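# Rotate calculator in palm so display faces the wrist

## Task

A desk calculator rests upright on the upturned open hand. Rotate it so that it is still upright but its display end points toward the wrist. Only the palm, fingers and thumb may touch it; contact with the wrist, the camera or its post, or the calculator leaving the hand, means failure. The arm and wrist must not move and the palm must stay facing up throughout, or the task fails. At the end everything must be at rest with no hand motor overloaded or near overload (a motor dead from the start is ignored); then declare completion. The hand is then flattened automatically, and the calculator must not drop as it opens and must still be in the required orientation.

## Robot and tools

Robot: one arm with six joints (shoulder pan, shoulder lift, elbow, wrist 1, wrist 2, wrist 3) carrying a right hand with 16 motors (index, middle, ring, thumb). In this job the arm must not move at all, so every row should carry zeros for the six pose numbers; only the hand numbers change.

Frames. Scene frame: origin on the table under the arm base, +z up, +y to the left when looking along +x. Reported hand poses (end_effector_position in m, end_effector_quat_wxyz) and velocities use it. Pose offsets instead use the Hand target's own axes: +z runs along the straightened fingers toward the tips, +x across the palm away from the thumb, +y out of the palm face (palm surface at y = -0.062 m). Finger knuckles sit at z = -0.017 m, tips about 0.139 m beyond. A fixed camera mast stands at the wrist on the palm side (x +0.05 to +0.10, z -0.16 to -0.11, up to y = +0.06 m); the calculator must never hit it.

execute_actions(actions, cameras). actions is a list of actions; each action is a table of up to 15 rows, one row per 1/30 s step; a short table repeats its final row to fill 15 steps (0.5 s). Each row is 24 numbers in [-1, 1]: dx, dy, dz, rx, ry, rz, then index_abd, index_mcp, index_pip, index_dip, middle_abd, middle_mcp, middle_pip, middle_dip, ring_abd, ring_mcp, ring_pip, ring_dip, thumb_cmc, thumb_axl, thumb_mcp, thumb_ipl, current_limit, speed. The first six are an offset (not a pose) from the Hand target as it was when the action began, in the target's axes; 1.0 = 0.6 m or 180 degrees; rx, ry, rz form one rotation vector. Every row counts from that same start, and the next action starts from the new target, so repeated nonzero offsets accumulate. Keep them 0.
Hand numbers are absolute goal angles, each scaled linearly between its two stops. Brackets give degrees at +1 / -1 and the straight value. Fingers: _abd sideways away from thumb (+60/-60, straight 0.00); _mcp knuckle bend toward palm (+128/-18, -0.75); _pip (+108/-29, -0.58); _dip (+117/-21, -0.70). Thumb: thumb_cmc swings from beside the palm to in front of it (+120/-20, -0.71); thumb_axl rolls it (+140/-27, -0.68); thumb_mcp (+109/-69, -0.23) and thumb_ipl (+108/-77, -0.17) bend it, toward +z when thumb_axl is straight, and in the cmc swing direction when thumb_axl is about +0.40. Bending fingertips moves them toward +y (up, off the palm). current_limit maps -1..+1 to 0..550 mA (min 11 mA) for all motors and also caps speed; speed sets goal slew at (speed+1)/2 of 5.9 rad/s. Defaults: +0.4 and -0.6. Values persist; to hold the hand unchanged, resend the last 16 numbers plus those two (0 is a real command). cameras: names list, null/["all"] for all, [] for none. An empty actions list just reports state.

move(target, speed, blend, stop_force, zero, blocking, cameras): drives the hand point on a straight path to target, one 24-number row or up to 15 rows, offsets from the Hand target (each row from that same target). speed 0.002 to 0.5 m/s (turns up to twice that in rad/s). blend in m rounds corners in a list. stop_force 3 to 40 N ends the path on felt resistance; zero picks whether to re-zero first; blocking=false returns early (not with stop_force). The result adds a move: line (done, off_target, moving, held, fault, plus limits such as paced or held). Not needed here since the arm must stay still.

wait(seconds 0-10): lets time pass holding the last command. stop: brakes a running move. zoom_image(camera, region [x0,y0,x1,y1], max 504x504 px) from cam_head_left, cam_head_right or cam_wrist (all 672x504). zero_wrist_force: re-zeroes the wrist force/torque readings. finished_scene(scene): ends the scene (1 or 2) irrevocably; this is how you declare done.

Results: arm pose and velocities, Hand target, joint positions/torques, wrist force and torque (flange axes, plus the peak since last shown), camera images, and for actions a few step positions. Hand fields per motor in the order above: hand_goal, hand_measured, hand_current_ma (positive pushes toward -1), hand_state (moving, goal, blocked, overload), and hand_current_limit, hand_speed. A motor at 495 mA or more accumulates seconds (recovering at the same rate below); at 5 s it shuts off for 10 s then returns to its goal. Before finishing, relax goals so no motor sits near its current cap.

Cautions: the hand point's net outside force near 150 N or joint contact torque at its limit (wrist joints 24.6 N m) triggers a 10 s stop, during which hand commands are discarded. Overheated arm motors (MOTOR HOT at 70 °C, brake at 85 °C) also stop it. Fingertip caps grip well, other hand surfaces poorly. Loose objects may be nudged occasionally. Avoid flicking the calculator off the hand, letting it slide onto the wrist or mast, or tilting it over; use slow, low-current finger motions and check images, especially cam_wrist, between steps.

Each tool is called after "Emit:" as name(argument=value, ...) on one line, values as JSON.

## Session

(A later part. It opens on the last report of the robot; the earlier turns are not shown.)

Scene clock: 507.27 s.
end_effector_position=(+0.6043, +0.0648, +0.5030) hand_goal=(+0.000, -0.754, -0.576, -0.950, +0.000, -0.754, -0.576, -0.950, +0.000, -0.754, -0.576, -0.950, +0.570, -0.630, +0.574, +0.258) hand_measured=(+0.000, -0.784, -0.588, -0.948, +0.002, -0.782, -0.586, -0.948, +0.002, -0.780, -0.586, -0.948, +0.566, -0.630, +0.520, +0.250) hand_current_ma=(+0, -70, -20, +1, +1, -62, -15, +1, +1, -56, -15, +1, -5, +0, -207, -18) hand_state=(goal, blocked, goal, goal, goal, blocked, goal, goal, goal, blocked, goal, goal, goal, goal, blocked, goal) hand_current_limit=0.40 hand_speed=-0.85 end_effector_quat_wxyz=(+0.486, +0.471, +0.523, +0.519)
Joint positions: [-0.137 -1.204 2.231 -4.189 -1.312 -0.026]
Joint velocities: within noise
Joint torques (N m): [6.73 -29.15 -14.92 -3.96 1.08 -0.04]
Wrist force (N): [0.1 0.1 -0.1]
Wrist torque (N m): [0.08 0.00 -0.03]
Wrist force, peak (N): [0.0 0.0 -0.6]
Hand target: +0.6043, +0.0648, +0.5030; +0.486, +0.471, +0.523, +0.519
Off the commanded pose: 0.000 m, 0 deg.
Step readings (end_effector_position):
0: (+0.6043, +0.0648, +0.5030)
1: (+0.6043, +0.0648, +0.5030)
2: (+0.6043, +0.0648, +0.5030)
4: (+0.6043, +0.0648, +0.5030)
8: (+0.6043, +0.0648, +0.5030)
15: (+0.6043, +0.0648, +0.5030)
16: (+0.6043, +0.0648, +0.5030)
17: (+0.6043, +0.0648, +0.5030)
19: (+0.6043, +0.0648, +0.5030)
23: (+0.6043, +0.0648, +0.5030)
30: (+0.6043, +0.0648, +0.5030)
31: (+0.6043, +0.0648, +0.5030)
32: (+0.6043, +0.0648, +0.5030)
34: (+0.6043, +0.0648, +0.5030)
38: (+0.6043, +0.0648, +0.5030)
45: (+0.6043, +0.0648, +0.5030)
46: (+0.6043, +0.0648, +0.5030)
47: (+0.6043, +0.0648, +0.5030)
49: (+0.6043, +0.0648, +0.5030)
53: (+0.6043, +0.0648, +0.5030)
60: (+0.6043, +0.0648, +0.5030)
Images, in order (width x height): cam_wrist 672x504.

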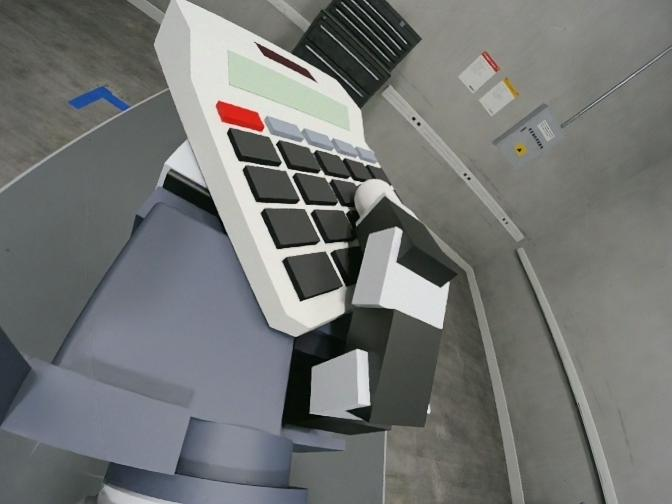

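Emit:
execute_actions(actions=[[[0,0,0,0,0,0, 0,-0.754,-0.576,-0.95, 0,-0.754,-0.576,-0.95, 0,-0.754,-0.576,-0.95, 0.571,-0.629,0.30,0.25, 0.4,-0.5]],[[0,0,0,0,0,0, 0,-0.754,-0.576,-0.95, 0,-0.754,-0.576,-0.95, 0,-0.754,-0.576,-0.95, 0.571,-0.629,0.0,0.6, 0.4,-0.5]],[[0,0,0,0,0,0, 0,-0.754,-0.576,-0.95, 0,-0.754,-0.576,-0.95, 0,-0.754,-0.576,-0.95, 0.571,-0.629,-0.05,0.95, 0.4,-0.5]],[[0,0,0,0,0,0, 0,-0.754,-0.576,-0.95, 0,-0.754,-0.576,-0.95, 0,-0.754,-0.576,-0.95, 0.571,-0.629,0.08,0.96, 0.4,-0.8]],[[0,0,0,0,0,0, 0,-0.754,-0.576,-0.95, 0,-0.754,-0.576,-0.95, 0,-0.754,-0.576,-0.95, 0.571,-0.629,0.206,0.971, 0.4,-0.8]],[[0,0,0,0,0,0, 0,-0.754,-0.576,-0.95, 0,-0.754,-0.576,-0.95, 0,-0.754,-0.576,-0.95, 0.571,-0.629,0.241,0.904, 0.4,-0.85]],[[0,0,0,0,0,0, 0,-0.754,-0.576,-0.95, 0,-0.754,-0.576,-0.95, 0,-0.754,-0.576,-0.95, 0.571,-0.629,0.279,0.835, 0.4,-0.85]],[[0,0,0,0,0,0, 0,-0.754,-0.576,-0.95, 0,-0.754,-0.576,-0.95, 0,-0.754,-0.576,-0.95, 0.571,-0.629,0.318,0.76, 0.4,-0.85]],[[0,0,0,0,0,0, 0,-0.754,-0.576,-0.95, 0,-0.754,-0.576,-0.95, 0,-0.754,-0.576,-0.95, 0.571,-0.629,0.371,0.661, 0.4,-0.85]],[[0,0,0,0,0,0, 0,-0.754,-0.576,-0.95, 0,-0.754,-0.576,-0.95, 0,-0.754,-0.576,-0.95, 0.571,-0.629,0.429,0.55, 0.4,-0.85]],[[0,0,0,0,0,0, 0,-0.754,-0.576,-0.95, 0,-0.754,-0.576,-0.95, 0,-0.754,-0.576,-0.95, 0.571,-0.629,0.498,0.421, 0.4,-0.85]],[[0,0,0,0,0,0, 0,-0.754,-0.576,-0.95, 0,-0.754,-0.576,-0.95, 0,-0.754,-0.576,-0.95, 0.571,-0.629,0.584,0.258, 0.4,-0.85]]], cameras=["cam_wrist"])

Scene clock: 541.73 s.
end_effector_position=(+0.6043, +0.0648, +0.5030) hand_goal=(+0.000, -0.754, -0.576, -0.950, +0.000, -0.754, -0.576, -0.950, +0.000, -0.754, -0.576, -0.950, +0.570, -0.630, +0.584, +0.258) hand_measured=(+0.002, -0.788, -0.590, -0.948, +0.002, -0.782, -0.586, -0.948, +0.002, -0.780, -0.586, -0.948, +0.566, -0.632, +0.522, +0.250) hand_current_ma=(+2, -81, -25, +1, +1, -67, -16, +1, +1, -56, -14, +1, -6, -1, -245, -19) hand_state=(goal, blocked, goal, goal, goal, blocked, goal, goal, goal, blocked, goal, goal, goal, goal, blocked, goal) hand_current_limit=0.40 hand_speed=-0.85 end_effector_quat_wxyz=(+0.486, +0.471, +0.523, +0.519)
Joint positions: [-0.137 -1.204 2.231 -4.189 -1.312 -0.026]
Joint velocities: within noise
Joint torques (N m): [6.45 -30.27 -15.79 -3.77 1.56 0.04]
Wrist force (N): [0.0 -0.1 -0.4]
Wrist torque (N m): [0.09 0.01 -0.05]
Wrist force, peak (N): [0.2 0.0 -0.6]
Hand target: +0.6043, +0.0648, +0.5030; +0.486, +0.471, +0.523, +0.519
Off the commanded pose: 0.000 m, 0 deg.
Step readings (end_effector_position):
0: (+0.6043, +0.0648, +0.5030)
1: (+0.6043, +0.0648, +0.5030)
2: (+0.6043, +0.0648, +0.5030)
4: (+0.6043, +0.0648, +0.5030)
8: (+0.6043, +0.0648, +0.5030)
15: (+0.6043, +0.0648, +0.5030)
16: (+0.6043, +0.0648, +0.5030)
17: (+0.6043, +0.0648, +0.5030)
19: (+0.6043, +0.0648, +0.5030)
23: (+0.6043, +0.0648, +0.5030)
30: (+0.6043, +0.0648, +0.5030)
31: (+0.6043, +0.0648, +0.5030)
32: (+0.6043, +0.0648, +0.5030)
34: (+0.6043, +0.0648, +0.5030)
38: (+0.6043, +0.0648, +0.5030)
45: (+0.6043, +0.0648, +0.5030)
46: (+0.6043, +0.0648, +0.5030)
47: (+0.6043, +0.0648, +0.5030)
49: (+0.6043, +0.0648, +0.5030)
53: (+0.6043, +0.0648, +0.5030)
60: (+0.6043, +0.0648, +0.5030)
61: (+0.6043, +0.0648, +0.5030)
62: (+0.6043, +0.0648, +0.5030)
64: (+0.6043, +0.0648, +0.5030)
68: (+0.6043, +0.0648, +0.5030)
75: (+0.6043, +0.0648, +0.5030)
76: (+0.6043, +0.0648, +0.5030)
77: (+0.6043, +0.0648, +0.5030)
79: (+0.6043, +0.0648, +0.5030)
83: (+0.6043, +0.0648, +0.5030)
90: (+0.6043, +0.0648, +0.5030)
91: (+0.6043, +0.0648, +0.5030)
92: (+0.6043, +0.0648, +0.5030)
94: (+0.6043, +0.0648, +0.5030)
98: (+0.6043, +0.0648, +0.5030)
105: (+0.6043, +0.0648, +0.5030)
106: (+0.6043, +0.0648, +0.5030)
107: (+0.6043, +0.0648, +0.5030)
109: (+0.6043, +0.0648, +0.5030)
113: (+0.6043, +0.0648, +0.5030)
120: (+0.6043, +0.0648, +0.5030)
121: (+0.6043, +0.0648, +0.5030)
122: (+0.6043, +0.0648, +0.5030)
124: (+0.6043, +0.0648, +0.5030)
128: (+0.6043, +0.0648, +0.5030)
135: (+0.6043, +0.0648, +0.5030)
136: (+0.6043, +0.0648, +0.5030)
137: (+0.6043, +0.0648, +0.5030)
139: (+0.6043, +0.0648, +0.5030)
143: (+0.6043, +0.0648, +0.5030)
150: (+0.6043, +0.0648, +0.5030)
151: (+0.6043, +0.0648, +0.5030)
152: (+0.6043, +0.0648, +0.5030)
154: (+0.6043, +0.0648, +0.5030)
158: (+0.6043, +0.0648, +0.5030)
165: (+0.6043, +0.0648, +0.5030)
166: (+0.6043, +0.0648, +0.5030)
167: (+0.6043, +0.0648, +0.5030)
169: (+0.6043, +0.0648, +0.5030)
173: (+0.6043, +0.0648, +0.5030)
180: (+0.6043, +0.0648, +0.5030)
Images, in order (width x height): cam_wrist 672x504.

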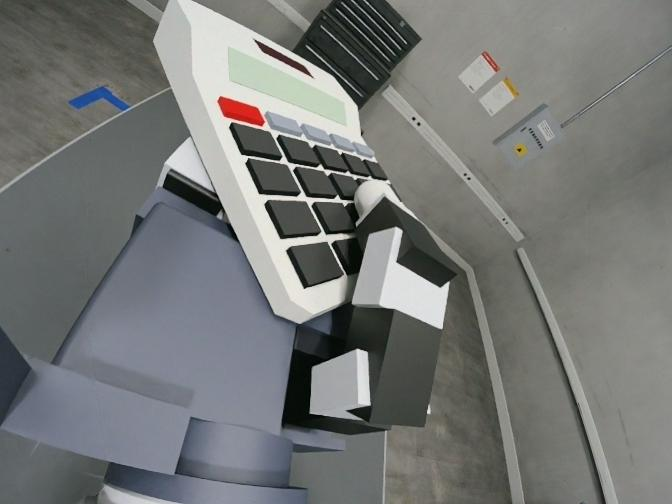

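Emit:
execute_actions(actions=[[[0,0,0,0,0,0, 0,-0.754,-0.576,-0.95, 0,-0.754,-0.576,-0.95, 0,-0.754,-0.576,-0.95, 0.571,-0.629,0.28,0.42, 0.75,-0.6]],[[0,0,0,0,0,0, 0,-0.754,-0.576,-0.95, 0,-0.754,-0.576,-0.95, 0,-0.754,-0.576,-0.95, 0.571,-0.198,0.28,0.42, 0.75,-0.5]],[[0,0,0,0,0,0, 0,-0.754,-0.576,-0.95, 0,-0.754,-0.576,-0.95, 0,-0.754,-0.576,-0.95, 0.571,-0.198,0.503,0.42, 0.75,-0.75]]], cameras=["cam_wrist"])

Scene clock: 574.30 s.
end_effector_position=(+0.6043, +0.0648, +0.5030) hand_goal=(+0.000, -0.754, -0.576, -0.950, +0.000, -0.754, -0.576, -0.950, +0.000, -0.754, -0.576, -0.950, +0.570, -0.198, +0.502, +0.420) hand_measured=(+0.002, -0.782, -0.588, -0.948, +0.002, -0.782, -0.586, -0.948, +0.002, -0.784, -0.586, -0.948, +0.546, -0.194, +0.430, +0.402) hand_current_ma=(+1, -62, -20, +1, +1, -67, -16, +1, +1, -71, -14, +1, -48, +5, -302, -47) hand_state=(goal, blocked, goal, goal, goal, blocked, goal, goal, goal, blocked, goal, goal, blocked, goal, blocked, goal) hand_current_limit=0.75 hand_speed=-0.75 end_effector_quat_wxyz=(+0.486, +0.471, +0.523, +0.519)
Joint positions: [-0.137 -1.204 2.231 -4.189 -1.312 -0.026]
Joint velocities: within noise
Joint torques (N m): [6.26 -30.24 -15.64 -3.79 1.91 0.14]
Wrist force (N): [0.0 0.1 -0.3]
Wrist torque (N m): [0.10 0.01 -0.06]
Wrist force, peak (N): [0.2 0.1 -0.5]
Hand target: +0.6043, +0.0648, +0.5030; +0.486, +0.471, +0.523, +0.519
Off the commanded pose: 0.000 m, 0 deg.
Step readings (end_effector_position):
0: (+0.6043, +0.0648, +0.5030)
1: (+0.6043, +0.0648, +0.5030)
2: (+0.6043, +0.0648, +0.5030)
4: (+0.6043, +0.0648, +0.5030)
8: (+0.6043, +0.0648, +0.5030)
15: (+0.6043, +0.0648, +0.5030)
16: (+0.6043, +0.0648, +0.5030)
17: (+0.6043, +0.0648, +0.5030)
19: (+0.6043, +0.0648, +0.5030)
23: (+0.6043, +0.0648, +0.5030)
30: (+0.6043, +0.0648, +0.5030)
31: (+0.6043, +0.0648, +0.5030)
32: (+0.6043, +0.0648, +0.5030)
34: (+0.6043, +0.0648, +0.5030)
38: (+0.6043, +0.0648, +0.5030)
45: (+0.6043, +0.0648, +0.5030)
Images, in order (width x height): cam_wrist 672x504.

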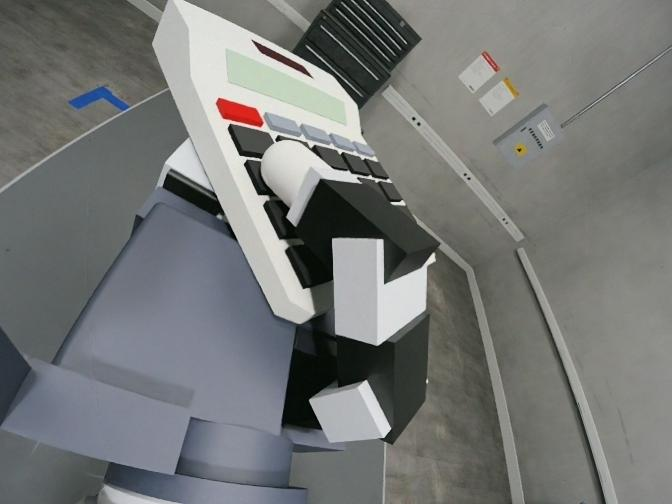

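Emit:
execute_actions(actions=[[[0,0,0,0,0,0, 0,-0.754,-0.576,-0.95, 0,-0.754,-0.576,-0.95, 0,-0.754,-0.576,-0.95, 0.571,-0.30,0.503,0.42, 0.75,-0.85]],[[0,0,0,0,0,0, 0,-0.754,-0.576,-0.95, 0,-0.754,-0.576,-0.95, 0,-0.754,-0.576,-0.95, 0.571,-0.40,0.503,0.42, 0.75,-0.85]],[[0,0,0,0,0,0, 0,-0.754,-0.576,-0.95, 0,-0.754,-0.576,-0.95, 0,-0.754,-0.576,-0.95, 0.571,-0.50,0.503,0.42, 0.75,-0.85]],[[0,0,0,0,0,0, 0,-0.754,-0.576,-0.95, 0,-0.754,-0.576,-0.95, 0,-0.754,-0.576,-0.95, 0.571,-0.60,0.503,0.42, 0.75,-0.85]]], cameras=["cam_wrist"])

Scene clock: 585.13 s.
end_effector_position=(+0.6043, +0.0648, +0.5030) hand_goal=(+0.000, -0.754, -0.576, -0.950, +0.000, -0.754, -0.576, -0.950, +0.000, -0.754, -0.576, -0.950, +0.570, -0.600, +0.502, +0.420) hand_measured=(+0.000, -0.782, -0.588, -0.948, +0.000, -0.782, -0.586, -0.948, +0.000, -0.784, -0.586, -0.948, +0.564, -0.564, +0.438, +0.398) hand_current_ma=(+0, -66, -20, +1, +0, -67, -16, +1, +0, -71, -14, +1, -8, +106, -259, -66) hand_state=(goal, blocked, goal, goal, goal, blocked, goal, goal, goal, blocked, goal, goal, goal, blocked, blocked, blocked) hand_current_limit=0.75 hand_speed=-0.85 end_effector_quat_wxyz=(+0.486, +0.471, +0.523, +0.519)
Joint positions: [-0.137 -1.204 2.231 -4.189 -1.312 -0.026]
Joint velocities: within noise
Joint torques (N m): [6.38 -30.68 -15.91 -3.81 1.96 0.1]
Wrist force (N): [0.0 0.0 -0.3]
Wrist torque (N m): [0.09 0.01 -0.05]
Wrist force, peak (N): [0.3 -0.3 -0.5]
Hand target: +0.6043, +0.0648, +0.5030; +0.486, +0.471, +0.523, +0.519
Off the commanded pose: 0.000 m, 0 deg.
Step readings (end_effector_position):
0: (+0.6043, +0.0648, +0.5030)
1: (+0.6043, +0.0648, +0.5030)
2: (+0.6043, +0.0648, +0.5030)
4: (+0.6043, +0.0648, +0.5030)
8: (+0.6043, +0.0648, +0.5030)
15: (+0.6043, +0.0648, +0.5030)
16: (+0.6043, +0.0648, +0.5030)
17: (+0.6043, +0.0648, +0.5030)
19: (+0.6043, +0.0648, +0.5030)
23: (+0.6043, +0.0648, +0.5030)
30: (+0.6043, +0.0648, +0.5030)
31: (+0.6043, +0.0648, +0.5030)
32: (+0.6043, +0.0648, +0.5030)
34: (+0.6043, +0.0648, +0.5030)
38: (+0.6043, +0.0648, +0.5030)
45: (+0.6043, +0.0648, +0.5030)
46: (+0.6043, +0.0648, +0.5030)
47: (+0.6043, +0.0648, +0.5030)
49: (+0.6043, +0.0648, +0.5030)
53: (+0.6043, +0.0648, +0.5030)
60: (+0.6043, +0.0648, +0.5030)
Images, in order (width x height): cam_wrist 672x504.

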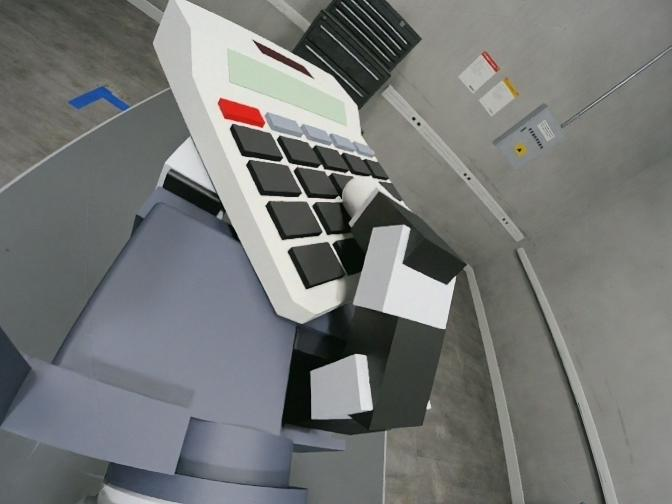

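Emit:
execute_actions(actions=[[[0,0,0,0,0,0, 0,-0.754,-0.576,-0.95, 0,-0.754,-0.576,-0.95, 0,-0.754,-0.576,-0.95, 0.571,-0.6,0.22,0.42, 0.75,-0.6]],[[0,0,0,0,0,0, 0,-0.754,-0.576,-0.95, 0,-0.754,-0.576,-0.95, 0,-0.754,-0.576,-0.95, 0.571,-0.4,-0.05,0.8, 0.75,-0.5]],[[0,0,0,0,0,0, 0,-0.754,-0.576,-0.95, 0,-0.754,-0.576,-0.95, 0,-0.754,-0.576,-0.95, 0.571,-0.198,-0.02,0.844, 0.75,-0.5]],[[0,0,0,0,0,0, 0,-0.754,-0.576,-0.95, 0,-0.754,-0.576,-0.95, 0,-0.754,-0.576,-0.95, 0.571,-0.198,0.16,0.844, 0.75,-0.75]],[[0,0,0,0,0,0, 0,-0.754,-0.576,-0.95, 0,-0.754,-0.576,-0.95, 0,-0.754,-0.576,-0.95, 0.571,-0.198,0.272,0.844, 0.75,-0.8]],[[0,0,0,0,0,0, 0,-0.754,-0.576,-0.95, 0,-0.754,-0.576,-0.95, 0,-0.754,-0.576,-0.95, 0.571,-0.3,0.272,0.844, 0.75,-0.85]],[[0,0,0,0,0,0, 0,-0.754,-0.576,-0.95, 0,-0.754,-0.576,-0.95, 0,-0.754,-0.576,-0.95, 0.571,-0.4,0.272,0.844, 0.75,-0.85]]], cameras=["cam_wrist"])

Scene clock: 623.80 s.
end_effector_position=(+0.6043, +0.0648, +0.5030) hand_goal=(+0.000, -0.754, -0.576, -0.950, +0.000, -0.754, -0.576, -0.950, +0.000, -0.754, -0.576, -0.950, +0.570, -0.400, +0.272, +0.844) hand_measured=(+0.000, -0.782, -0.588, -0.948, +0.000, -0.782, -0.586, -0.948, +0.000, -0.784, -0.586, -0.948, +0.538, -0.332, +0.186, +0.822) hand_current_ma=(+0, -63, -20, +1, +0, -67, -16, +1, +0, -71, -15, +1, -73, +255, -380, -66) hand_state=(goal, blocked, goal, goal, goal, blocked, goal, goal, goal, blocked, goal, goal, blocked, moving, blocked, blocked) hand_current_limit=0.75 hand_speed=-0.85 end_effector_quat_wxyz=(+0.486, +0.471, +0.523, +0.519)
Joint positions: [-0.137 -1.204 2.231 -4.189 -1.312 -0.026]
Joint velocities: within noise
Joint torques (N m): [6.3 -31.57 -16.12 -3.69 2.09 0.3]
Wrist force (N): [0.0 0.1 -0.3]
Wrist torque (N m): [0.09 0.01 -0.05]
Wrist force, peak (N): [0.1 -0.1 -0.6]
Hand target: +0.6043, +0.0648, +0.5030; +0.486, +0.471, +0.523, +0.519
Off the commanded pose: 0.000 m, 0 deg.
Step readings (end_effector_position):
0: (+0.6043, +0.0648, +0.5030)
1: (+0.6043, +0.0648, +0.5030)
2: (+0.6043, +0.0648, +0.5030)
4: (+0.6043, +0.0648, +0.5030)
8: (+0.6043, +0.0648, +0.5030)
15: (+0.6043, +0.0648, +0.5030)
16: (+0.6043, +0.0648, +0.5030)
17: (+0.6043, +0.0648, +0.5030)
19: (+0.6043, +0.0648, +0.5030)
23: (+0.6043, +0.0648, +0.5030)
30: (+0.6043, +0.0648, +0.5030)
31: (+0.6043, +0.0648, +0.5030)
32: (+0.6043, +0.0648, +0.5030)
34: (+0.6043, +0.0648, +0.5030)
38: (+0.6043, +0.0648, +0.5030)
45: (+0.6043, +0.0648, +0.5030)
46: (+0.6043, +0.0648, +0.5030)
47: (+0.6043, +0.0648, +0.5030)
49: (+0.6043, +0.0648, +0.5030)
53: (+0.6043, +0.0648, +0.5030)
60: (+0.6043, +0.0648, +0.5030)
61: (+0.6043, +0.0648, +0.5030)
62: (+0.6043, +0.0648, +0.5030)
64: (+0.6043, +0.0648, +0.5030)
68: (+0.6043, +0.0648, +0.5030)
75: (+0.6043, +0.0648, +0.5030)
76: (+0.6043, +0.0648, +0.5030)
77: (+0.6043, +0.0648, +0.5030)
79: (+0.6043, +0.0648, +0.5030)
83: (+0.6043, +0.0648, +0.5030)
90: (+0.6043, +0.0648, +0.5030)
91: (+0.6043, +0.0648, +0.5030)
92: (+0.6043, +0.0648, +0.5030)
94: (+0.6043, +0.0648, +0.5030)
98: (+0.6043, +0.0648, +0.5030)
105: (+0.6043, +0.0648, +0.5030)
Images, in order (width x height): cam_wrist 672x504.

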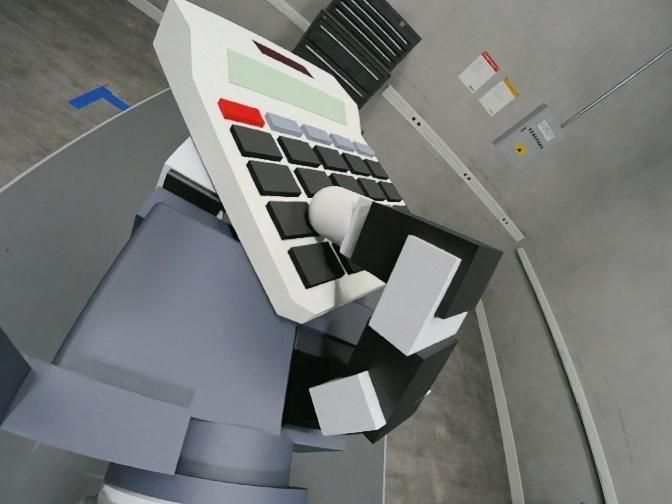

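Emit:
execute_actions(actions=[[[0,0,0,0,0,0, 0,-0.754,-0.576,-0.95, 0,-0.754,-0.576,-0.95, 0,-0.754,-0.576,-0.95, 0.571,-0.5,0.272,0.844, 0.75,-0.85]],[[0,0,0,0,0,0, 0,-0.754,-0.576,-0.95, 0,-0.754,-0.576,-0.95, 0,-0.754,-0.576,-0.95, 0.571,-0.6,0.272,0.844, 0.75,-0.85]]], cameras=["cam_wrist"])

Scene clock: 630.03 s.
end_effector_position=(+0.6043, +0.0648, +0.5030) hand_goal=(+0.000, -0.754, -0.576, -0.950, +0.000, -0.754, -0.576, -0.950, +0.000, -0.754, -0.576, -0.950, +0.570, -0.600, +0.272, +0.844) hand_measured=(+0.000, -0.786, -0.588, -0.948, +0.000, -0.784, -0.586, -0.948, +0.000, -0.782, -0.586, -0.948, +0.568, -0.536, +0.190, +0.816) hand_current_ma=(+0, -74, -20, +1, +0, -68, -16, +1, +0, -62, -15, +1, -2, +230, -354, -89) hand_state=(goal, blocked, goal, goal, goal, blocked, goal, goal, goal, blocked, goal, goal, goal, blocked, blocked, blocked) hand_current_limit=0.75 hand_speed=-0.85 end_effector_quat_wxyz=(+0.486, +0.471, +0.523, +0.519)
Joint positions: [-0.137 -1.204 2.231 -4.189 -1.312 -0.026]
Joint velocities: within noise
Joint torques (N m): [6.56 -31.77 -16.3 -3.65 2.01 0.22]
Wrist force (N): [0.1 0.0 -0.3]
Wrist torque (N m): [0.08 -0.01 -0.04]
Wrist force, peak (N): [0.3 -0.2 -0.5]
Hand target: +0.6043, +0.0648, +0.5030; +0.486, +0.471, +0.523, +0.519
Off the commanded pose: 0.000 m, 0 deg.
Step readings (end_effector_position):
0: (+0.6043, +0.0648, +0.5030)
1: (+0.6043, +0.0648, +0.5030)
2: (+0.6043, +0.0648, +0.5030)
4: (+0.6043, +0.0648, +0.5030)
8: (+0.6043, +0.0648, +0.5030)
15: (+0.6043, +0.0648, +0.5030)
16: (+0.6043, +0.0648, +0.5030)
17: (+0.6043, +0.0648, +0.5030)
19: (+0.6043, +0.0648, +0.5030)
23: (+0.6043, +0.0648, +0.5030)
30: (+0.6043, +0.0648, +0.5030)
Images, in order (width x height): cam_wrist 672x504.

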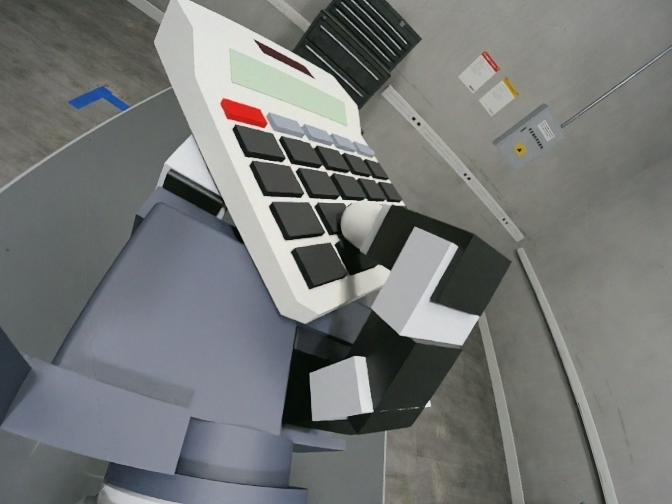

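Emit:
execute_actions(actions=[[[0,0,0,0,0,0, 0,-0.754,-0.576,-0.95, 0,-0.754,-0.576,-0.95, 0,-0.754,-0.576,-0.95, 0.571,-0.58,-0.05,0.82, 0.75,-0.6]],[[0,0,0,0,0,0, 0,-0.754,-0.576,-0.95, 0,-0.754,-0.576,-0.95, 0,-0.754,-0.576,-0.95, 0.5,-0.677,-0.3,0.5, 0.75,-0.5]],[[0,0,0,0,0,0, 0,-0.754,-0.576,-0.95, 0,-0.754,-0.576,-0.95, 0,-0.754,-0.576,-0.95, 0.1,-0.677,-0.4,0.3, 0.75,-0.5]],[[0,0,0,0,0,0, 0,-0.754,-0.576,-0.95, 0,-0.754,-0.576,-0.95, 0,-0.754,-0.576,-0.95, -0.314,-0.677,-0.4,0.5, 0.75,-0.5]],[[0,0,0,0,0,0, 0,-0.754,-0.576,-0.95, 0,-0.754,-0.576,-0.95, 0,-0.754,-0.576,-0.95, -0.314,-0.677,-0.2,0.975, 0.75,-0.5]],[[0,0,0,0,0,0, 0,-0.754,-0.576,-0.95, 0,-0.754,-0.576,-0.95, 0,-0.754,-0.576,-0.95, -0.314,-0.677,0.011,0.975, 0.75,-0.75]]], cameras=["cam_wrist"])

Scene clock: 705.40 s.
end_effector_position=(+0.6043, +0.0648, +0.5030) hand_goal=(+0.000, -0.754, -0.576, -0.950, +0.000, -0.754, -0.576, -0.950, +0.000, -0.754, -0.576, -0.950, -0.314, -0.678, +0.010, +0.974) hand_measured=(+0.000, -0.784, -0.588, -0.948, +0.000, -0.784, -0.586, -0.948, +0.000, -0.782, -0.586, -0.948, -0.322, -0.678, +0.010, +0.972) hand_current_ma=(+0, -70, -20, +1, +0, -68, -16, +1, +0, -62, -15, +1, -10, +0, -1, -1) hand_state=(goal, blocked, goal, goal, goal, blocked, goal, goal, goal, blocked, goal, goal, goal, goal, goal, goal) hand_current_limit=0.75 hand_speed=-0.75 end_effector_quat_wxyz=(+0.486, +0.471, +0.523, +0.519)
Joint positions: [-0.137 -1.204 2.231 -4.189 -1.312 -0.026]
Joint velocities: within noise
Joint torques (N m): [6.48 -33.35 -16.69 -3.44 1.9 0.36]
Wrist force (N): [0.0 -0.1 -0.5]
Wrist torque (N m): [0.08 0.02 0.00]
Wrist force, peak (N): [0.1 -0.1 -0.7]
Hand target: +0.6043, +0.0648, +0.5030; +0.486, +0.471, +0.523, +0.519
Off the commanded pose: 0.000 m, 0 deg.
Step readings (end_effector_position):
0: (+0.6043, +0.0648, +0.5030)
1: (+0.6043, +0.0648, +0.5030)
2: (+0.6043, +0.0648, +0.5030)
4: (+0.6043, +0.0648, +0.5030)
8: (+0.6043, +0.0648, +0.5030)
15: (+0.6043, +0.0648, +0.5030)
16: (+0.6043, +0.0648, +0.5030)
17: (+0.6043, +0.0648, +0.5030)
19: (+0.6043, +0.0648, +0.5030)
23: (+0.6043, +0.0648, +0.5030)
30: (+0.6043, +0.0648, +0.5030)
31: (+0.6043, +0.0648, +0.5030)
32: (+0.6043, +0.0648, +0.5030)
34: (+0.6043, +0.0648, +0.5030)
38: (+0.6043, +0.0648, +0.5030)
45: (+0.6043, +0.0648, +0.5030)
46: (+0.6043, +0.0648, +0.5030)
47: (+0.6043, +0.0648, +0.5030)
49: (+0.6043, +0.0648, +0.5030)
53: (+0.6043, +0.0648, +0.5030)
60: (+0.6043, +0.0648, +0.5030)
61: (+0.6043, +0.0648, +0.5030)
62: (+0.6043, +0.0648, +0.5030)
64: (+0.6043, +0.0648, +0.5030)
68: (+0.6043, +0.0648, +0.5030)
75: (+0.6043, +0.0648, +0.5030)
76: (+0.6043, +0.0648, +0.5030)
77: (+0.6043, +0.0648, +0.5030)
79: (+0.6043, +0.0648, +0.5030)
83: (+0.6043, +0.0648, +0.5030)
90: (+0.6043, +0.0648, +0.5030)
Images, in order (width x height): cam_wrist 672x504.

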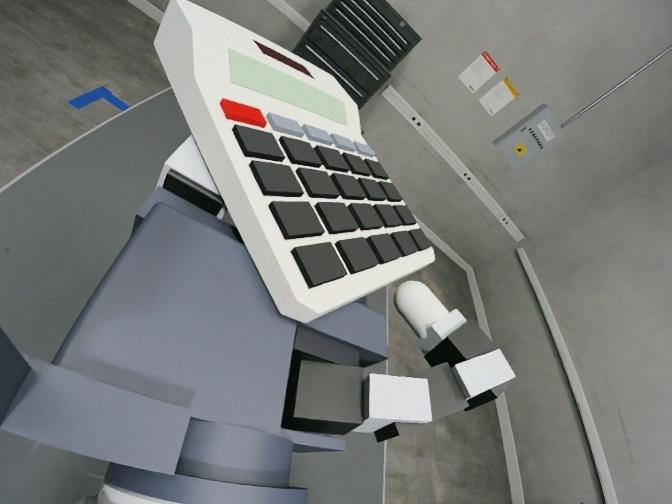

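Emit:
execute_actions(actions=[[[0,0,0,0,0,0, 0,-0.754,-0.576,-0.95, 0,-0.754,-0.576,-0.95, 0,-0.754,-0.576,-0.95, -0.314,-0.677,0.081,0.877, 0.75,-0.8]],[[0,0,0,0,0,0, 0,-0.754,-0.576,-0.95, 0,-0.754,-0.576,-0.95, 0,-0.754,-0.576,-0.95, -0.314,-0.677,0.151,0.771, 0.75,-0.8]],[[0,0,0,0,0,0, 0,-0.754,-0.576,-0.95, 0,-0.754,-0.576,-0.95, 0,-0.754,-0.576,-0.95, -0.314,-0.677,0.225,0.654, 0.75,-0.8]]], cameras=["cam_wrist"])

Scene clock: 714.90 s.
end_effector_position=(+0.6043, +0.0648, +0.5030) hand_goal=(+0.000, -0.754, -0.576, -0.950, +0.000, -0.754, -0.576, -0.950, +0.000, -0.754, -0.576, -0.950, -0.314, -0.678, +0.224, +0.654) hand_measured=(+0.000, -0.782, -0.588, -0.948, +0.000, -0.784, -0.586, -0.948, +0.002, -0.782, -0.586, -0.948, -0.322, -0.684, +0.222, +0.660) hand_current_ma=(+0, -66, -20, +1, +0, -68, -16, +1, +1, -62, -15, +1, -10, -12, -1, +9) hand_state=(goal, blocked, goal, goal, goal, blocked, goal, goal, goal, blocked, goal, goal, goal, goal, goal, goal) hand_current_limit=0.75 hand_speed=-0.80 end_effector_quat_wxyz=(+0.486, +0.471, +0.523, +0.519)
Joint positions: [-0.137 -1.204 2.231 -4.189 -1.312 -0.026]
Joint velocities: within noise
Joint torques (N m): [6.15 -33.46 -16.36 -3.5 1.89 0.36]
Wrist force (N): [0.0 -0.1 -0.4]
Wrist torque (N m): [0.10 0.02 -0.01]
Wrist force, peak (N): [0.2 -0.1 -0.7]
Hand target: +0.6043, +0.0648, +0.5030; +0.486, +0.471, +0.523, +0.519
Off the commanded pose: 0.000 m, 0 deg.
Step readings (end_effector_position):
0: (+0.6043, +0.0648, +0.5030)
1: (+0.6043, +0.0648, +0.5030)
2: (+0.6043, +0.0648, +0.5030)
4: (+0.6043, +0.0648, +0.5030)
8: (+0.6043, +0.0648, +0.5030)
15: (+0.6043, +0.0648, +0.5030)
16: (+0.6043, +0.0648, +0.5030)
17: (+0.6043, +0.0648, +0.5030)
19: (+0.6043, +0.0648, +0.5030)
23: (+0.6043, +0.0648, +0.5030)
30: (+0.6043, +0.0648, +0.5030)
31: (+0.6043, +0.0648, +0.5030)
32: (+0.6043, +0.0648, +0.5030)
34: (+0.6043, +0.0648, +0.5030)
38: (+0.6043, +0.0648, +0.5030)
45: (+0.6043, +0.0648, +0.5030)
Images, in order (width x height): cam_wrist 672x504.

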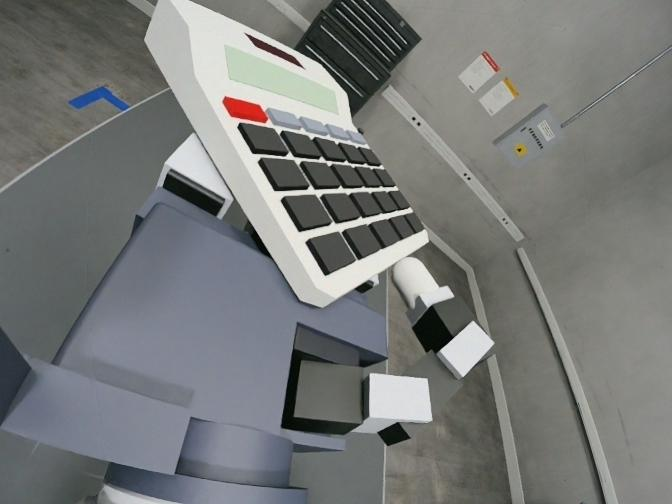

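Emit:
execute_actions(actions=[[[0,0,0,0,0,0, 0,-0.754,-0.576,-0.95, 0,-0.754,-0.576,-0.95, 0,-0.754,-0.576,-0.95, -0.314,-0.677,0.306,0.52, 0.75,-0.8]],[[0,0,0,0,0,0, 0,-0.754,-0.576,-0.95, 0,-0.754,-0.576,-0.95, 0,-0.754,-0.576,-0.95, -0.314,-0.677,0.401,0.357, 0.75,-0.8]],[[0,0,0,0,0,0, 0,-0.754,-0.576,-0.95, 0,-0.754,-0.576,-0.95, 0,-0.754,-0.576,-0.95, -0.314,-0.677,0.536,0.117, 0.75,-0.8]]], cameras=["cam_wrist"])

Scene clock: 727.23 s.
end_effector_position=(+0.6043, +0.0648, +0.5030) hand_goal=(+0.000, -0.754, -0.576, -0.950, +0.000, -0.754, -0.576, -0.950, +0.000, -0.754, -0.576, -0.950, -0.314, -0.678, +0.536, +0.116) hand_measured=(+0.000, -0.782, -0.588, -0.948, +0.000, -0.784, -0.586, -0.948, +0.002, -0.782, -0.586, -0.948, -0.322, -0.684, +0.536, +0.120) hand_current_ma=(+0, -66, -20, +1, +0, -68, -16, +1, +2, -63, -15, +1, -10, -8, +0, +5) hand_state=(goal, blocked, goal, goal, goal, blocked, goal, goal, goal, blocked, goal, goal, goal, goal, goal, goal) hand_current_limit=0.75 hand_speed=-0.80 end_effector_quat_wxyz=(+0.486, +0.471, +0.523, +0.519)
Joint positions: [-0.137 -1.204 2.231 -4.189 -1.312 -0.026]
Joint velocities: within noise
Joint torques (N m): [6.68 -33.8 -16.57 -3.39 1.84 0.34]
Wrist force (N): [0.1 -0.2 -0.3]
Wrist torque (N m): [0.10 0.00 -0.03]
Wrist force, peak (N): [0.3 -0.3 -0.6]
Hand target: +0.6043, +0.0648, +0.5030; +0.486, +0.471, +0.523, +0.519
Off the commanded pose: 0.000 m, 0 deg.
Step readings (end_effector_position):
0: (+0.6043, +0.0648, +0.5030)
1: (+0.6043, +0.0648, +0.5030)
2: (+0.6043, +0.0648, +0.5030)
4: (+0.6043, +0.0648, +0.5030)
8: (+0.6043, +0.0648, +0.5030)
15: (+0.6043, +0.0648, +0.5030)
16: (+0.6043, +0.0648, +0.5030)
17: (+0.6043, +0.0648, +0.5030)
19: (+0.6043, +0.0648, +0.5030)
23: (+0.6043, +0.0648, +0.5030)
30: (+0.6043, +0.0648, +0.5030)
31: (+0.6043, +0.0648, +0.5030)
32: (+0.6043, +0.0648, +0.5030)
34: (+0.6043, +0.0648, +0.5030)
38: (+0.6043, +0.0648, +0.5030)
45: (+0.6043, +0.0648, +0.5030)
Images, in order (width x height): cam_wrist 672x504.

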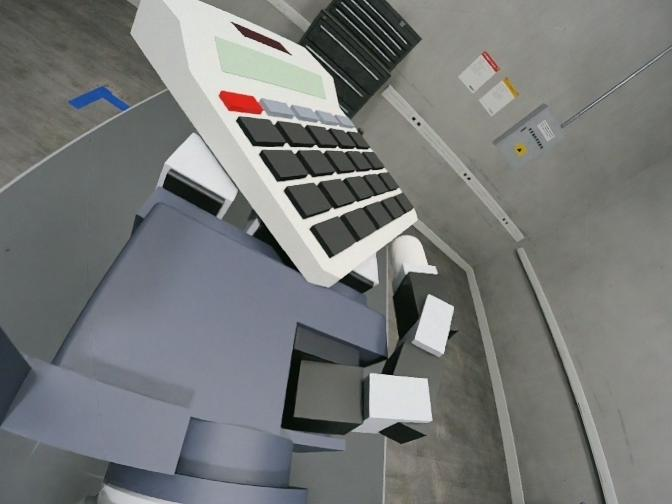

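Emit:
zoom_image(camera="cam_wrist", region=[110, 0, 450, 300])

Emit:
execute_actions(actions=[], cameras=["cam_head_left", "cam_head_right"])

Emit:
zoom_image(camera="cam_head_left", region=[220, 170, 360, 275])

Emit:
zoom_image(camera="cam_head_right", region=[205, 170, 345, 275])

Scaled by 1.482 from the camera's 672x504 image, which has a finer 960x720 frame.

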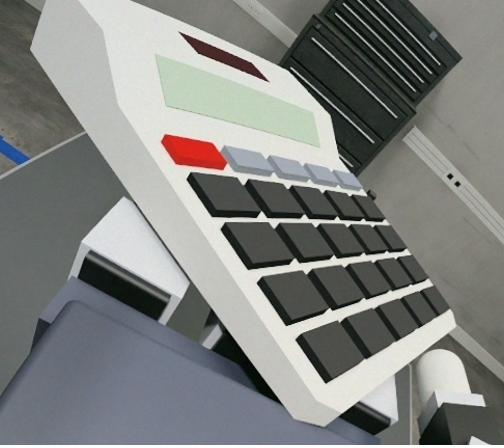

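Scene clock: 749.10 s.
end_effector_position=(+0.6043, +0.0648, +0.5030) hand_goal=(+0.000, -0.754, -0.576, -0.950, +0.000, -0.754, -0.576, -0.950, +0.000, -0.754, -0.576, -0.950, -0.314, -0.678, +0.536, +0.116) hand_measured=(+0.000, -0.782, -0.588, -0.948, +0.000, -0.784, -0.586, -0.948, +0.002, -0.782, -0.586, -0.948, -0.322, -0.684, +0.536, +0.120) hand_current_ma=(+0, -66, -20, +1, +0, -68, -16, +1, +2, -63, -15, +1, -10, -8, +0, +5) hand_state=(goal, blocked, goal, goal, goal, blocked, goal, goal, goal, blocked, goal, goal, goal, goal, goal, goal) hand_current_limit=0.75 hand_speed=-0.80 end_effector_quat_wxyz=(+0.486, +0.471, +0.523, +0.519)
Joint positions: [-0.137 -1.204 2.231 -4.189 -1.312 -0.026]
Joint velocities: within noise
Joint torques (N m): [6.33 -33.77 -16.86 -3.5 1.94 0.43]
Wrist force (N): [0.0 -0.2 -0.4]
Wrist torque (N m): [0.12 0.02 -0.04]
Wrist force, peak (N): [0.0 -0.2 -0.7]
Hand target: +0.6043, +0.0648, +0.5030; +0.486, +0.471, +0.523, +0.519
Off the commanded pose: 0.000 m, 0 deg.
Images, in order (width x height): cam_head_left 672x504, cam_head_right 672x504.

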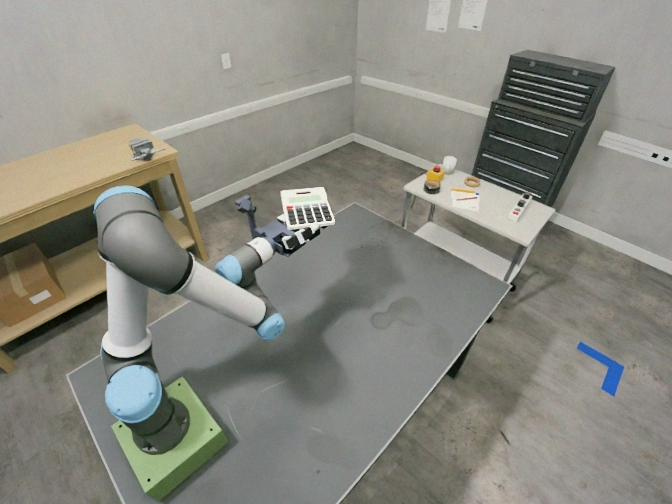

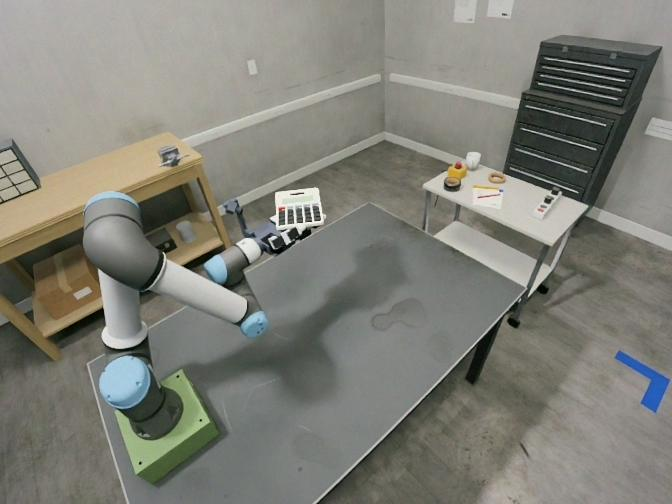

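Scaled by 3.600 from the camera's 672x504 image, which has a finer 960x720 frame.

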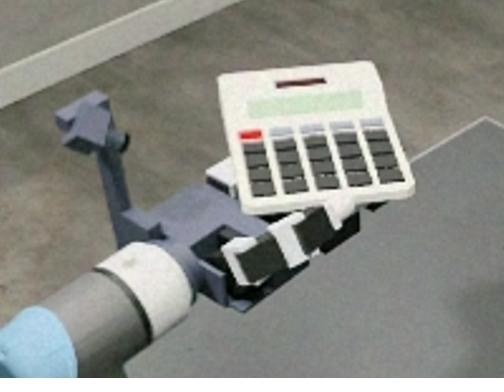

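Scaled by 3.600 from the camera's 672x504 image, which has a finer 960x720 frame.

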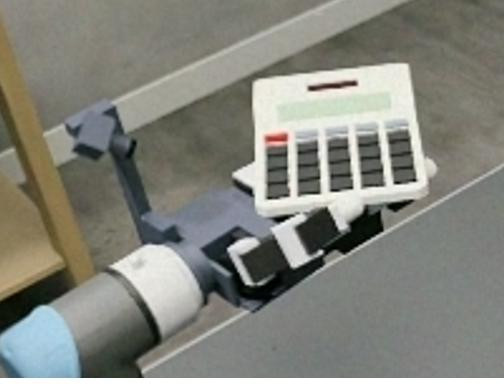

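Emit:
execute_actions(actions=[[[0,0,0,0,0,0, 0,-0.754,-0.576,-0.95, 0,-0.754,-0.576,-0.95, 0,-0.754,-0.576,-0.95, -0.314,-0.677,0.2,0.6, 0.75,-0.5]],[[0,0,0,0,0,0, 0,-0.754,-0.576,-0.95, 0,-0.754,-0.576,-0.95, 0,-0.754,-0.576,-0.95, -0.314,-0.677,-0.05,0.95, 0.75,-0.5]],[[0,0,0,0,0,0, 0,-0.754,-0.576,-0.95, 0,-0.754,-0.576,-0.95, 0,-0.754,-0.576,-0.95, -0.25,-0.677,-0.35,0.5, 0.75,-0.5]],[[0,0,0,0,0,0, 0,-0.754,-0.576,-0.95, 0,-0.754,-0.576,-0.95, 0,-0.754,-0.576,-0.95, 0.2,-0.677,-0.4,0.3, 0.75,-0.5]],[[0,0,0,0,0,0, 0,-0.754,-0.576,-0.95, 0,-0.754,-0.576,-0.95, 0,-0.754,-0.576,-0.95, 0.571,-0.3,-0.4,0.4, 0.75,-0.5]],[[0,0,0,0,0,0, 0,-0.754,-0.576,-0.95, 0,-0.754,-0.576,-0.95, 0,-0.754,-0.576,-0.95, 0.571,0.222,-0.1,0.8, 0.75,-0.5]],[[0,0,0,0,0,0, 0,-0.754,-0.576,-0.95, 0,-0.754,-0.576,-0.95, 0,-0.754,-0.576,-0.95, 0.571,0.222,0.08,0.963, 0.75,-0.5]]], cameras=["cam_wrist"])

Scene clock: 794.37 s.
end_effector_position=(+0.6043, +0.0648, +0.5030) hand_goal=(+0.000, -0.754, -0.576, -0.950, +0.000, -0.754, -0.576, -0.950, +0.000, -0.754, -0.576, -0.950, +0.570, +0.222, +0.080, +0.962) hand_measured=(+0.000, -0.782, -0.588, -0.948, +0.000, -0.784, -0.586, -0.948, +0.002, -0.782, -0.586, -0.948, +0.572, +0.220, +0.082, +0.962) hand_current_ma=(+0, -66, -20, +1, +0, -68, -16, +1, +2, -63, -15, +1, +1, -3, +1, -1) hand_state=(goal, blocked, goal, goal, goal, blocked, goal, goal, goal, blocked, goal, goal, goal, goal, goal, goal) hand_current_limit=0.75 hand_speed=-0.50 end_effector_quat_wxyz=(+0.486, +0.471, +0.523, +0.519)
Joint positions: [-0.137 -1.204 2.231 -4.189 -1.312 -0.026]
Joint velocities: within noise
Joint torques (N m): [5.8 -34.38 -17.89 -3.52 1.93 0.78]
Wrist force (N): [-0.1 -0.1 -0.5]
Wrist torque (N m): [0.10 0.03 -0.10]
Wrist force, peak (N): [0.2 -0.1 -0.7]
Hand target: +0.6043, +0.0648, +0.5030; +0.486, +0.471, +0.523, +0.519
Off the commanded pose: 0.000 m, 0 deg.
Step readings (end_effector_position):
0: (+0.6043, +0.0648, +0.5030)
1: (+0.6043, +0.0648, +0.5030)
2: (+0.6043, +0.0648, +0.5030)
4: (+0.6043, +0.0648, +0.5030)
8: (+0.6043, +0.0648, +0.5030)
15: (+0.6043, +0.0648, +0.5030)
16: (+0.6043, +0.0648, +0.5030)
17: (+0.6043, +0.0648, +0.5030)
19: (+0.6043, +0.0648, +0.5030)
23: (+0.6043, +0.0648, +0.5030)
30: (+0.6043, +0.0648, +0.5030)
31: (+0.6043, +0.0648, +0.5030)
32: (+0.6043, +0.0648, +0.5030)
34: (+0.6043, +0.0648, +0.5030)
38: (+0.6043, +0.0648, +0.5030)
45: (+0.6043, +0.0648, +0.5030)
46: (+0.6043, +0.0648, +0.5030)
47: (+0.6043, +0.0648, +0.5030)
49: (+0.6043, +0.0648, +0.5030)
53: (+0.6043, +0.0648, +0.5030)
60: (+0.6043, +0.0648, +0.5030)
61: (+0.6043, +0.0648, +0.5030)
62: (+0.6043, +0.0648, +0.5030)
64: (+0.6043, +0.0648, +0.5030)
68: (+0.6043, +0.0648, +0.5030)
75: (+0.6043, +0.0648, +0.5030)
76: (+0.6043, +0.0648, +0.5030)
77: (+0.6043, +0.0648, +0.5030)
79: (+0.6043, +0.0648, +0.5030)
83: (+0.6043, +0.0648, +0.5030)
90: (+0.6043, +0.0648, +0.5030)
91: (+0.6043, +0.0648, +0.5030)
92: (+0.6043, +0.0648, +0.5030)
94: (+0.6043, +0.0648, +0.5030)
98: (+0.6043, +0.0648, +0.5030)
105: (+0.6043, +0.0648, +0.5030)
Images, in order (width x height): cam_wrist 672x504.

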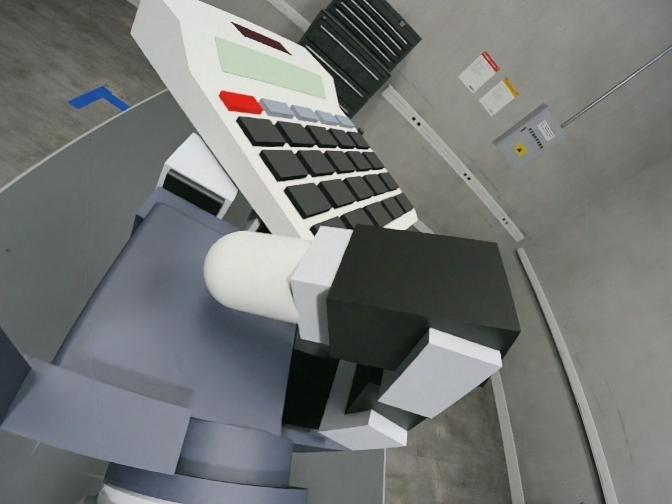

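Emit:
execute_actions(actions=[[[0,0,0,0,0,0, 0,-0.754,-0.576,-0.95, 0,-0.754,-0.576,-0.95, 0,-0.754,-0.576,-0.95, 0.571,0.222,0.15,0.963, 0.75,-0.7]],[[0,0,0,0,0,0, 0,-0.754,-0.576,-0.95, 0,-0.754,-0.576,-0.95, 0,-0.754,-0.576,-0.95, 0.571,0.222,0.261,0.963, 0.75,-0.7]]], cameras=["cam_wrist", "cam_head_left"])

Scene clock: 821.93 s.
end_effector_position=(+0.6043, +0.0648, +0.5030) hand_goal=(+0.000, -0.754, -0.576, -0.950, +0.000, -0.754, -0.576, -0.950, +0.000, -0.754, -0.576, -0.950, +0.570, +0.222, +0.260, +0.962) hand_measured=(+0.000, -0.782, -0.588, -0.948, +0.000, -0.784, -0.586, -0.948, +0.002, -0.782, -0.586, -0.948, +0.566, +0.220, +0.246, +0.958) hand_current_ma=(+0, -66, -20, +1, +0, -68, -16, +1, +2, -63, -15, +1, -3, -3, -32, -5) hand_state=(goal, blocked, goal, goal, goal, blocked, goal, goal, goal, blocked, goal, goal, goal, goal, goal, goal) hand_current_limit=0.75 hand_speed=-0.70 end_effector_quat_wxyz=(+0.486, +0.471, +0.523, +0.519)
Joint positions: [-0.137 -1.204 2.231 -4.189 -1.312 -0.026]
Joint velocities: within noise
Joint torques (N m): [5.88 -34.14 -17.73 -3.53 1.92 0.73]
Wrist force (N): [0.0 -0.1 -0.4]
Wrist torque (N m): [0.09 0.02 -0.09]
Wrist force, peak (N): [0.3 -0.2 -0.6]
Hand target: +0.6043, +0.0648, +0.5030; +0.486, +0.471, +0.523, +0.519
Off the commanded pose: 0.000 m, 0 deg.
Step readings (end_effector_position):
0: (+0.6043, +0.0648, +0.5030)
1: (+0.6043, +0.0648, +0.5030)
2: (+0.6043, +0.0648, +0.5030)
4: (+0.6043, +0.0648, +0.5030)
8: (+0.6043, +0.0648, +0.5030)
15: (+0.6043, +0.0648, +0.5030)
16: (+0.6043, +0.0648, +0.5030)
17: (+0.6043, +0.0648, +0.5030)
19: (+0.6043, +0.0648, +0.5030)
23: (+0.6043, +0.0648, +0.5030)
30: (+0.6043, +0.0648, +0.5030)
Images, in order (width x height): cam_head_left 672x504, cam_wrist 672x504.

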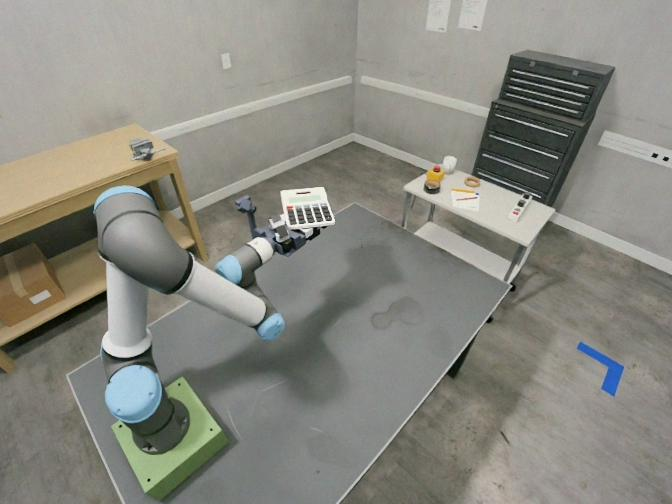

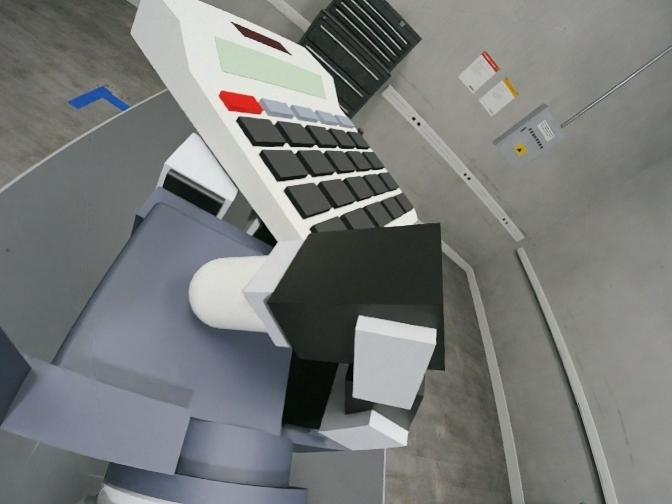

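Emit:
execute_actions(actions=[[[0,0,0,0,0,0, 0,-0.754,-0.576,-0.95, 0,-0.754,-0.576,-0.95, 0,-0.754,-0.576,-0.95, 0.571,0.15,0.261,0.963, 0.75,-0.8]],[[0,0,0,0,0,0, 0,-0.754,-0.576,-0.95, 0,-0.754,-0.576,-0.95, 0,-0.754,-0.576,-0.95, 0.571,0.08,0.261,0.963, 0.75,-0.8]],[[0,0,0,0,0,0, 0,-0.754,-0.576,-0.95, 0,-0.754,-0.576,-0.95, 0,-0.754,-0.576,-0.95, 0.571,0.0,0.261,0.963, 0.75,-0.8]]], cameras=["cam_wrist"])

Emit:
execute_actions(actions=[[[0,0,0,0,0,0, 0,-0.754,-0.576,-0.95, 0,-0.754,-0.576,-0.95, 0,-0.754,-0.576,-0.95, 0.571,-0.07,0.261,0.963, 0.75,-0.8]],[[0,0,0,0,0,0, 0,-0.754,-0.576,-0.95, 0,-0.754,-0.576,-0.95, 0,-0.754,-0.576,-0.95, 0.571,-0.14,0.261,0.963, 0.75,-0.8]]], cameras=["cam_wrist"])

Scene clock: 831.43 s.
end_effector_position=(+0.6043, +0.0648, +0.5030) hand_goal=(+0.000, -0.754, -0.576, -0.950, +0.000, -0.754, -0.576, -0.950, +0.000, -0.754, -0.576, -0.950, +0.570, +0.000, +0.260, +0.962) hand_measured=(+0.000, -0.782, -0.588, -0.948, +0.000, -0.784, -0.586, -0.948, +0.002, -0.782, -0.586, -0.948, +0.566, +0.020, +0.246, +0.958) hand_current_ma=(+0, -66, -20, +1, +0, -68, -16, +1, +2, -63, -15, +1, -5, +51, -31, -5) hand_state=(goal, blocked, goal, goal, goal, blocked, goal, goal, goal, blocked, goal, goal, goal, blocked, goal, goal) hand_current_limit=0.75 hand_speed=-0.80 end_effector_quat_wxyz=(+0.486, +0.471, +0.523, +0.519)
Joint positions: [-0.137 -1.204 2.231 -4.189 -1.312 -0.026]
Joint velocities: within noise
Joint torques (N m): [6.11 -34.29 -18.09 -3.48 1.96 0.73]
Wrist force (N): [0.1 -0.2 -0.5]
Wrist torque (N m): [0.10 0.01 -0.09]
Wrist force, peak (N): [0.2 -0.1 -0.7]
Hand target: +0.6043, +0.0648, +0.5030; +0.486, +0.471, +0.523, +0.519
Off the commanded pose: 0.000 m, 0 deg.
Step readings (end_effector_position):
0: (+0.6043, +0.0648, +0.5030)
1: (+0.6043, +0.0648, +0.5030)
2: (+0.6043, +0.0648, +0.5030)
4: (+0.6043, +0.0648, +0.5030)
8: (+0.6043, +0.0648, +0.5030)
15: (+0.6043, +0.0648, +0.5030)
16: (+0.6043, +0.0648, +0.5030)
17: (+0.6043, +0.0648, +0.5030)
19: (+0.6043, +0.0648, +0.5030)
23: (+0.6043, +0.0648, +0.5030)
30: (+0.6043, +0.0648, +0.5030)
31: (+0.6043, +0.0648, +0.5030)
32: (+0.6043, +0.0648, +0.5030)
34: (+0.6043, +0.0648, +0.5030)
38: (+0.6043, +0.0648, +0.5030)
45: (+0.6043, +0.0648, +0.5030)
Images, in order (width x height): cam_wrist 672x504.

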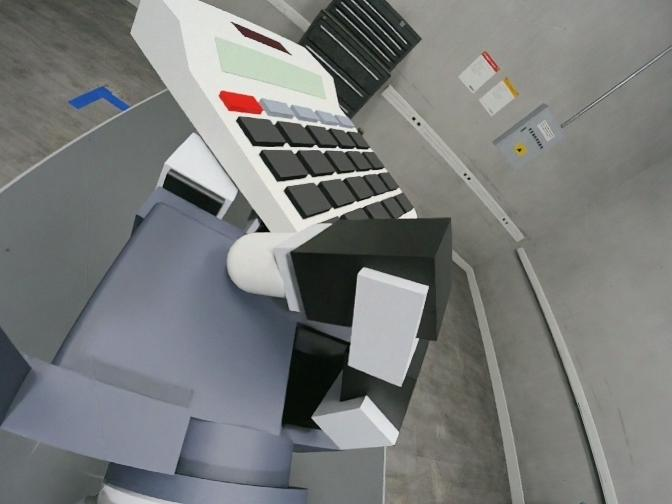

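Scene clock: 832.63 s.
end_effector_position=(+0.6043, +0.0648, +0.5030) hand_goal=(+0.000, -0.754, -0.576, -0.950, +0.000, -0.754, -0.576, -0.950, +0.000, -0.754, -0.576, -0.950, +0.570, -0.140, +0.260, +0.962) hand_measured=(+0.000, -0.782, -0.588, -0.948, +0.000, -0.784, -0.586, -0.948, +0.002, -0.782, -0.586, -0.948, +0.566, -0.116, +0.246, +0.958) hand_current_ma=(+0, -66, -20, +1, +0, -68, -16, +1, +2, -63, -15, +1, -5, +62, -31, -5) hand_state=(goal, blocked, goal, goal, goal, blocked, goal, goal, goal, blocked, goal, goal, goal, blocked, goal, goal) hand_current_limit=0.75 hand_speed=-0.80 end_effector_quat_wxyz=(+0.486, +0.471, +0.523, +0.519)
Joint positions: [-0.137 -1.204 2.231 -4.189 -1.312 -0.026]
Joint velocities: within noise
Joint torques (N m): [6.21 -34.5 -18.03 -3.55 1.9 0.8]
Wrist force (N): [0.1 0.0 -0.4]
Wrist torque (N m): [0.11 0.00 -0.08]
Wrist force, peak (N): [0.1 -0.1 -0.6]
Hand target: +0.6043, +0.0648, +0.5030; +0.486, +0.471, +0.523, +0.519
Off the commanded pose: 0.000 m, 0 deg.
Step readings (end_effector_position):
0: (+0.6043, +0.0648, +0.5030)
1: (+0.6043, +0.0648, +0.5030)
2: (+0.6043, +0.0648, +0.5030)
4: (+0.6043, +0.0648, +0.5030)
8: (+0.6043, +0.0648, +0.5030)
15: (+0.6043, +0.0648, +0.5030)
16: (+0.6043, +0.0648, +0.5030)
17: (+0.6043, +0.0648, +0.5030)
19: (+0.6043, +0.0648, +0.5030)
23: (+0.6043, +0.0648, +0.5030)
30: (+0.6043, +0.0648, +0.5030)
Images, in order (width x height): cam_wrist 672x504.

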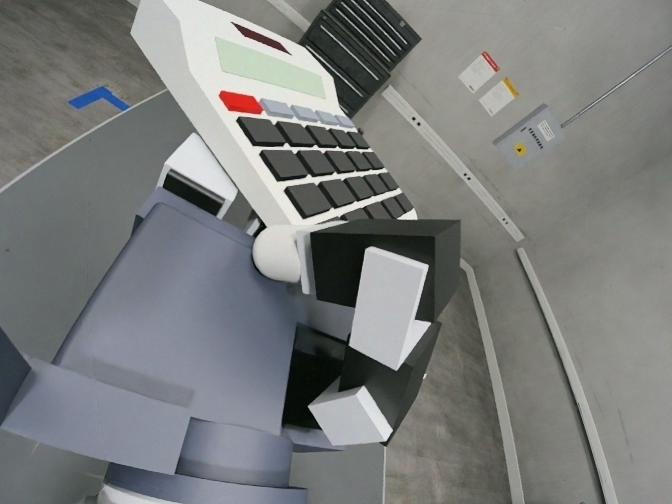

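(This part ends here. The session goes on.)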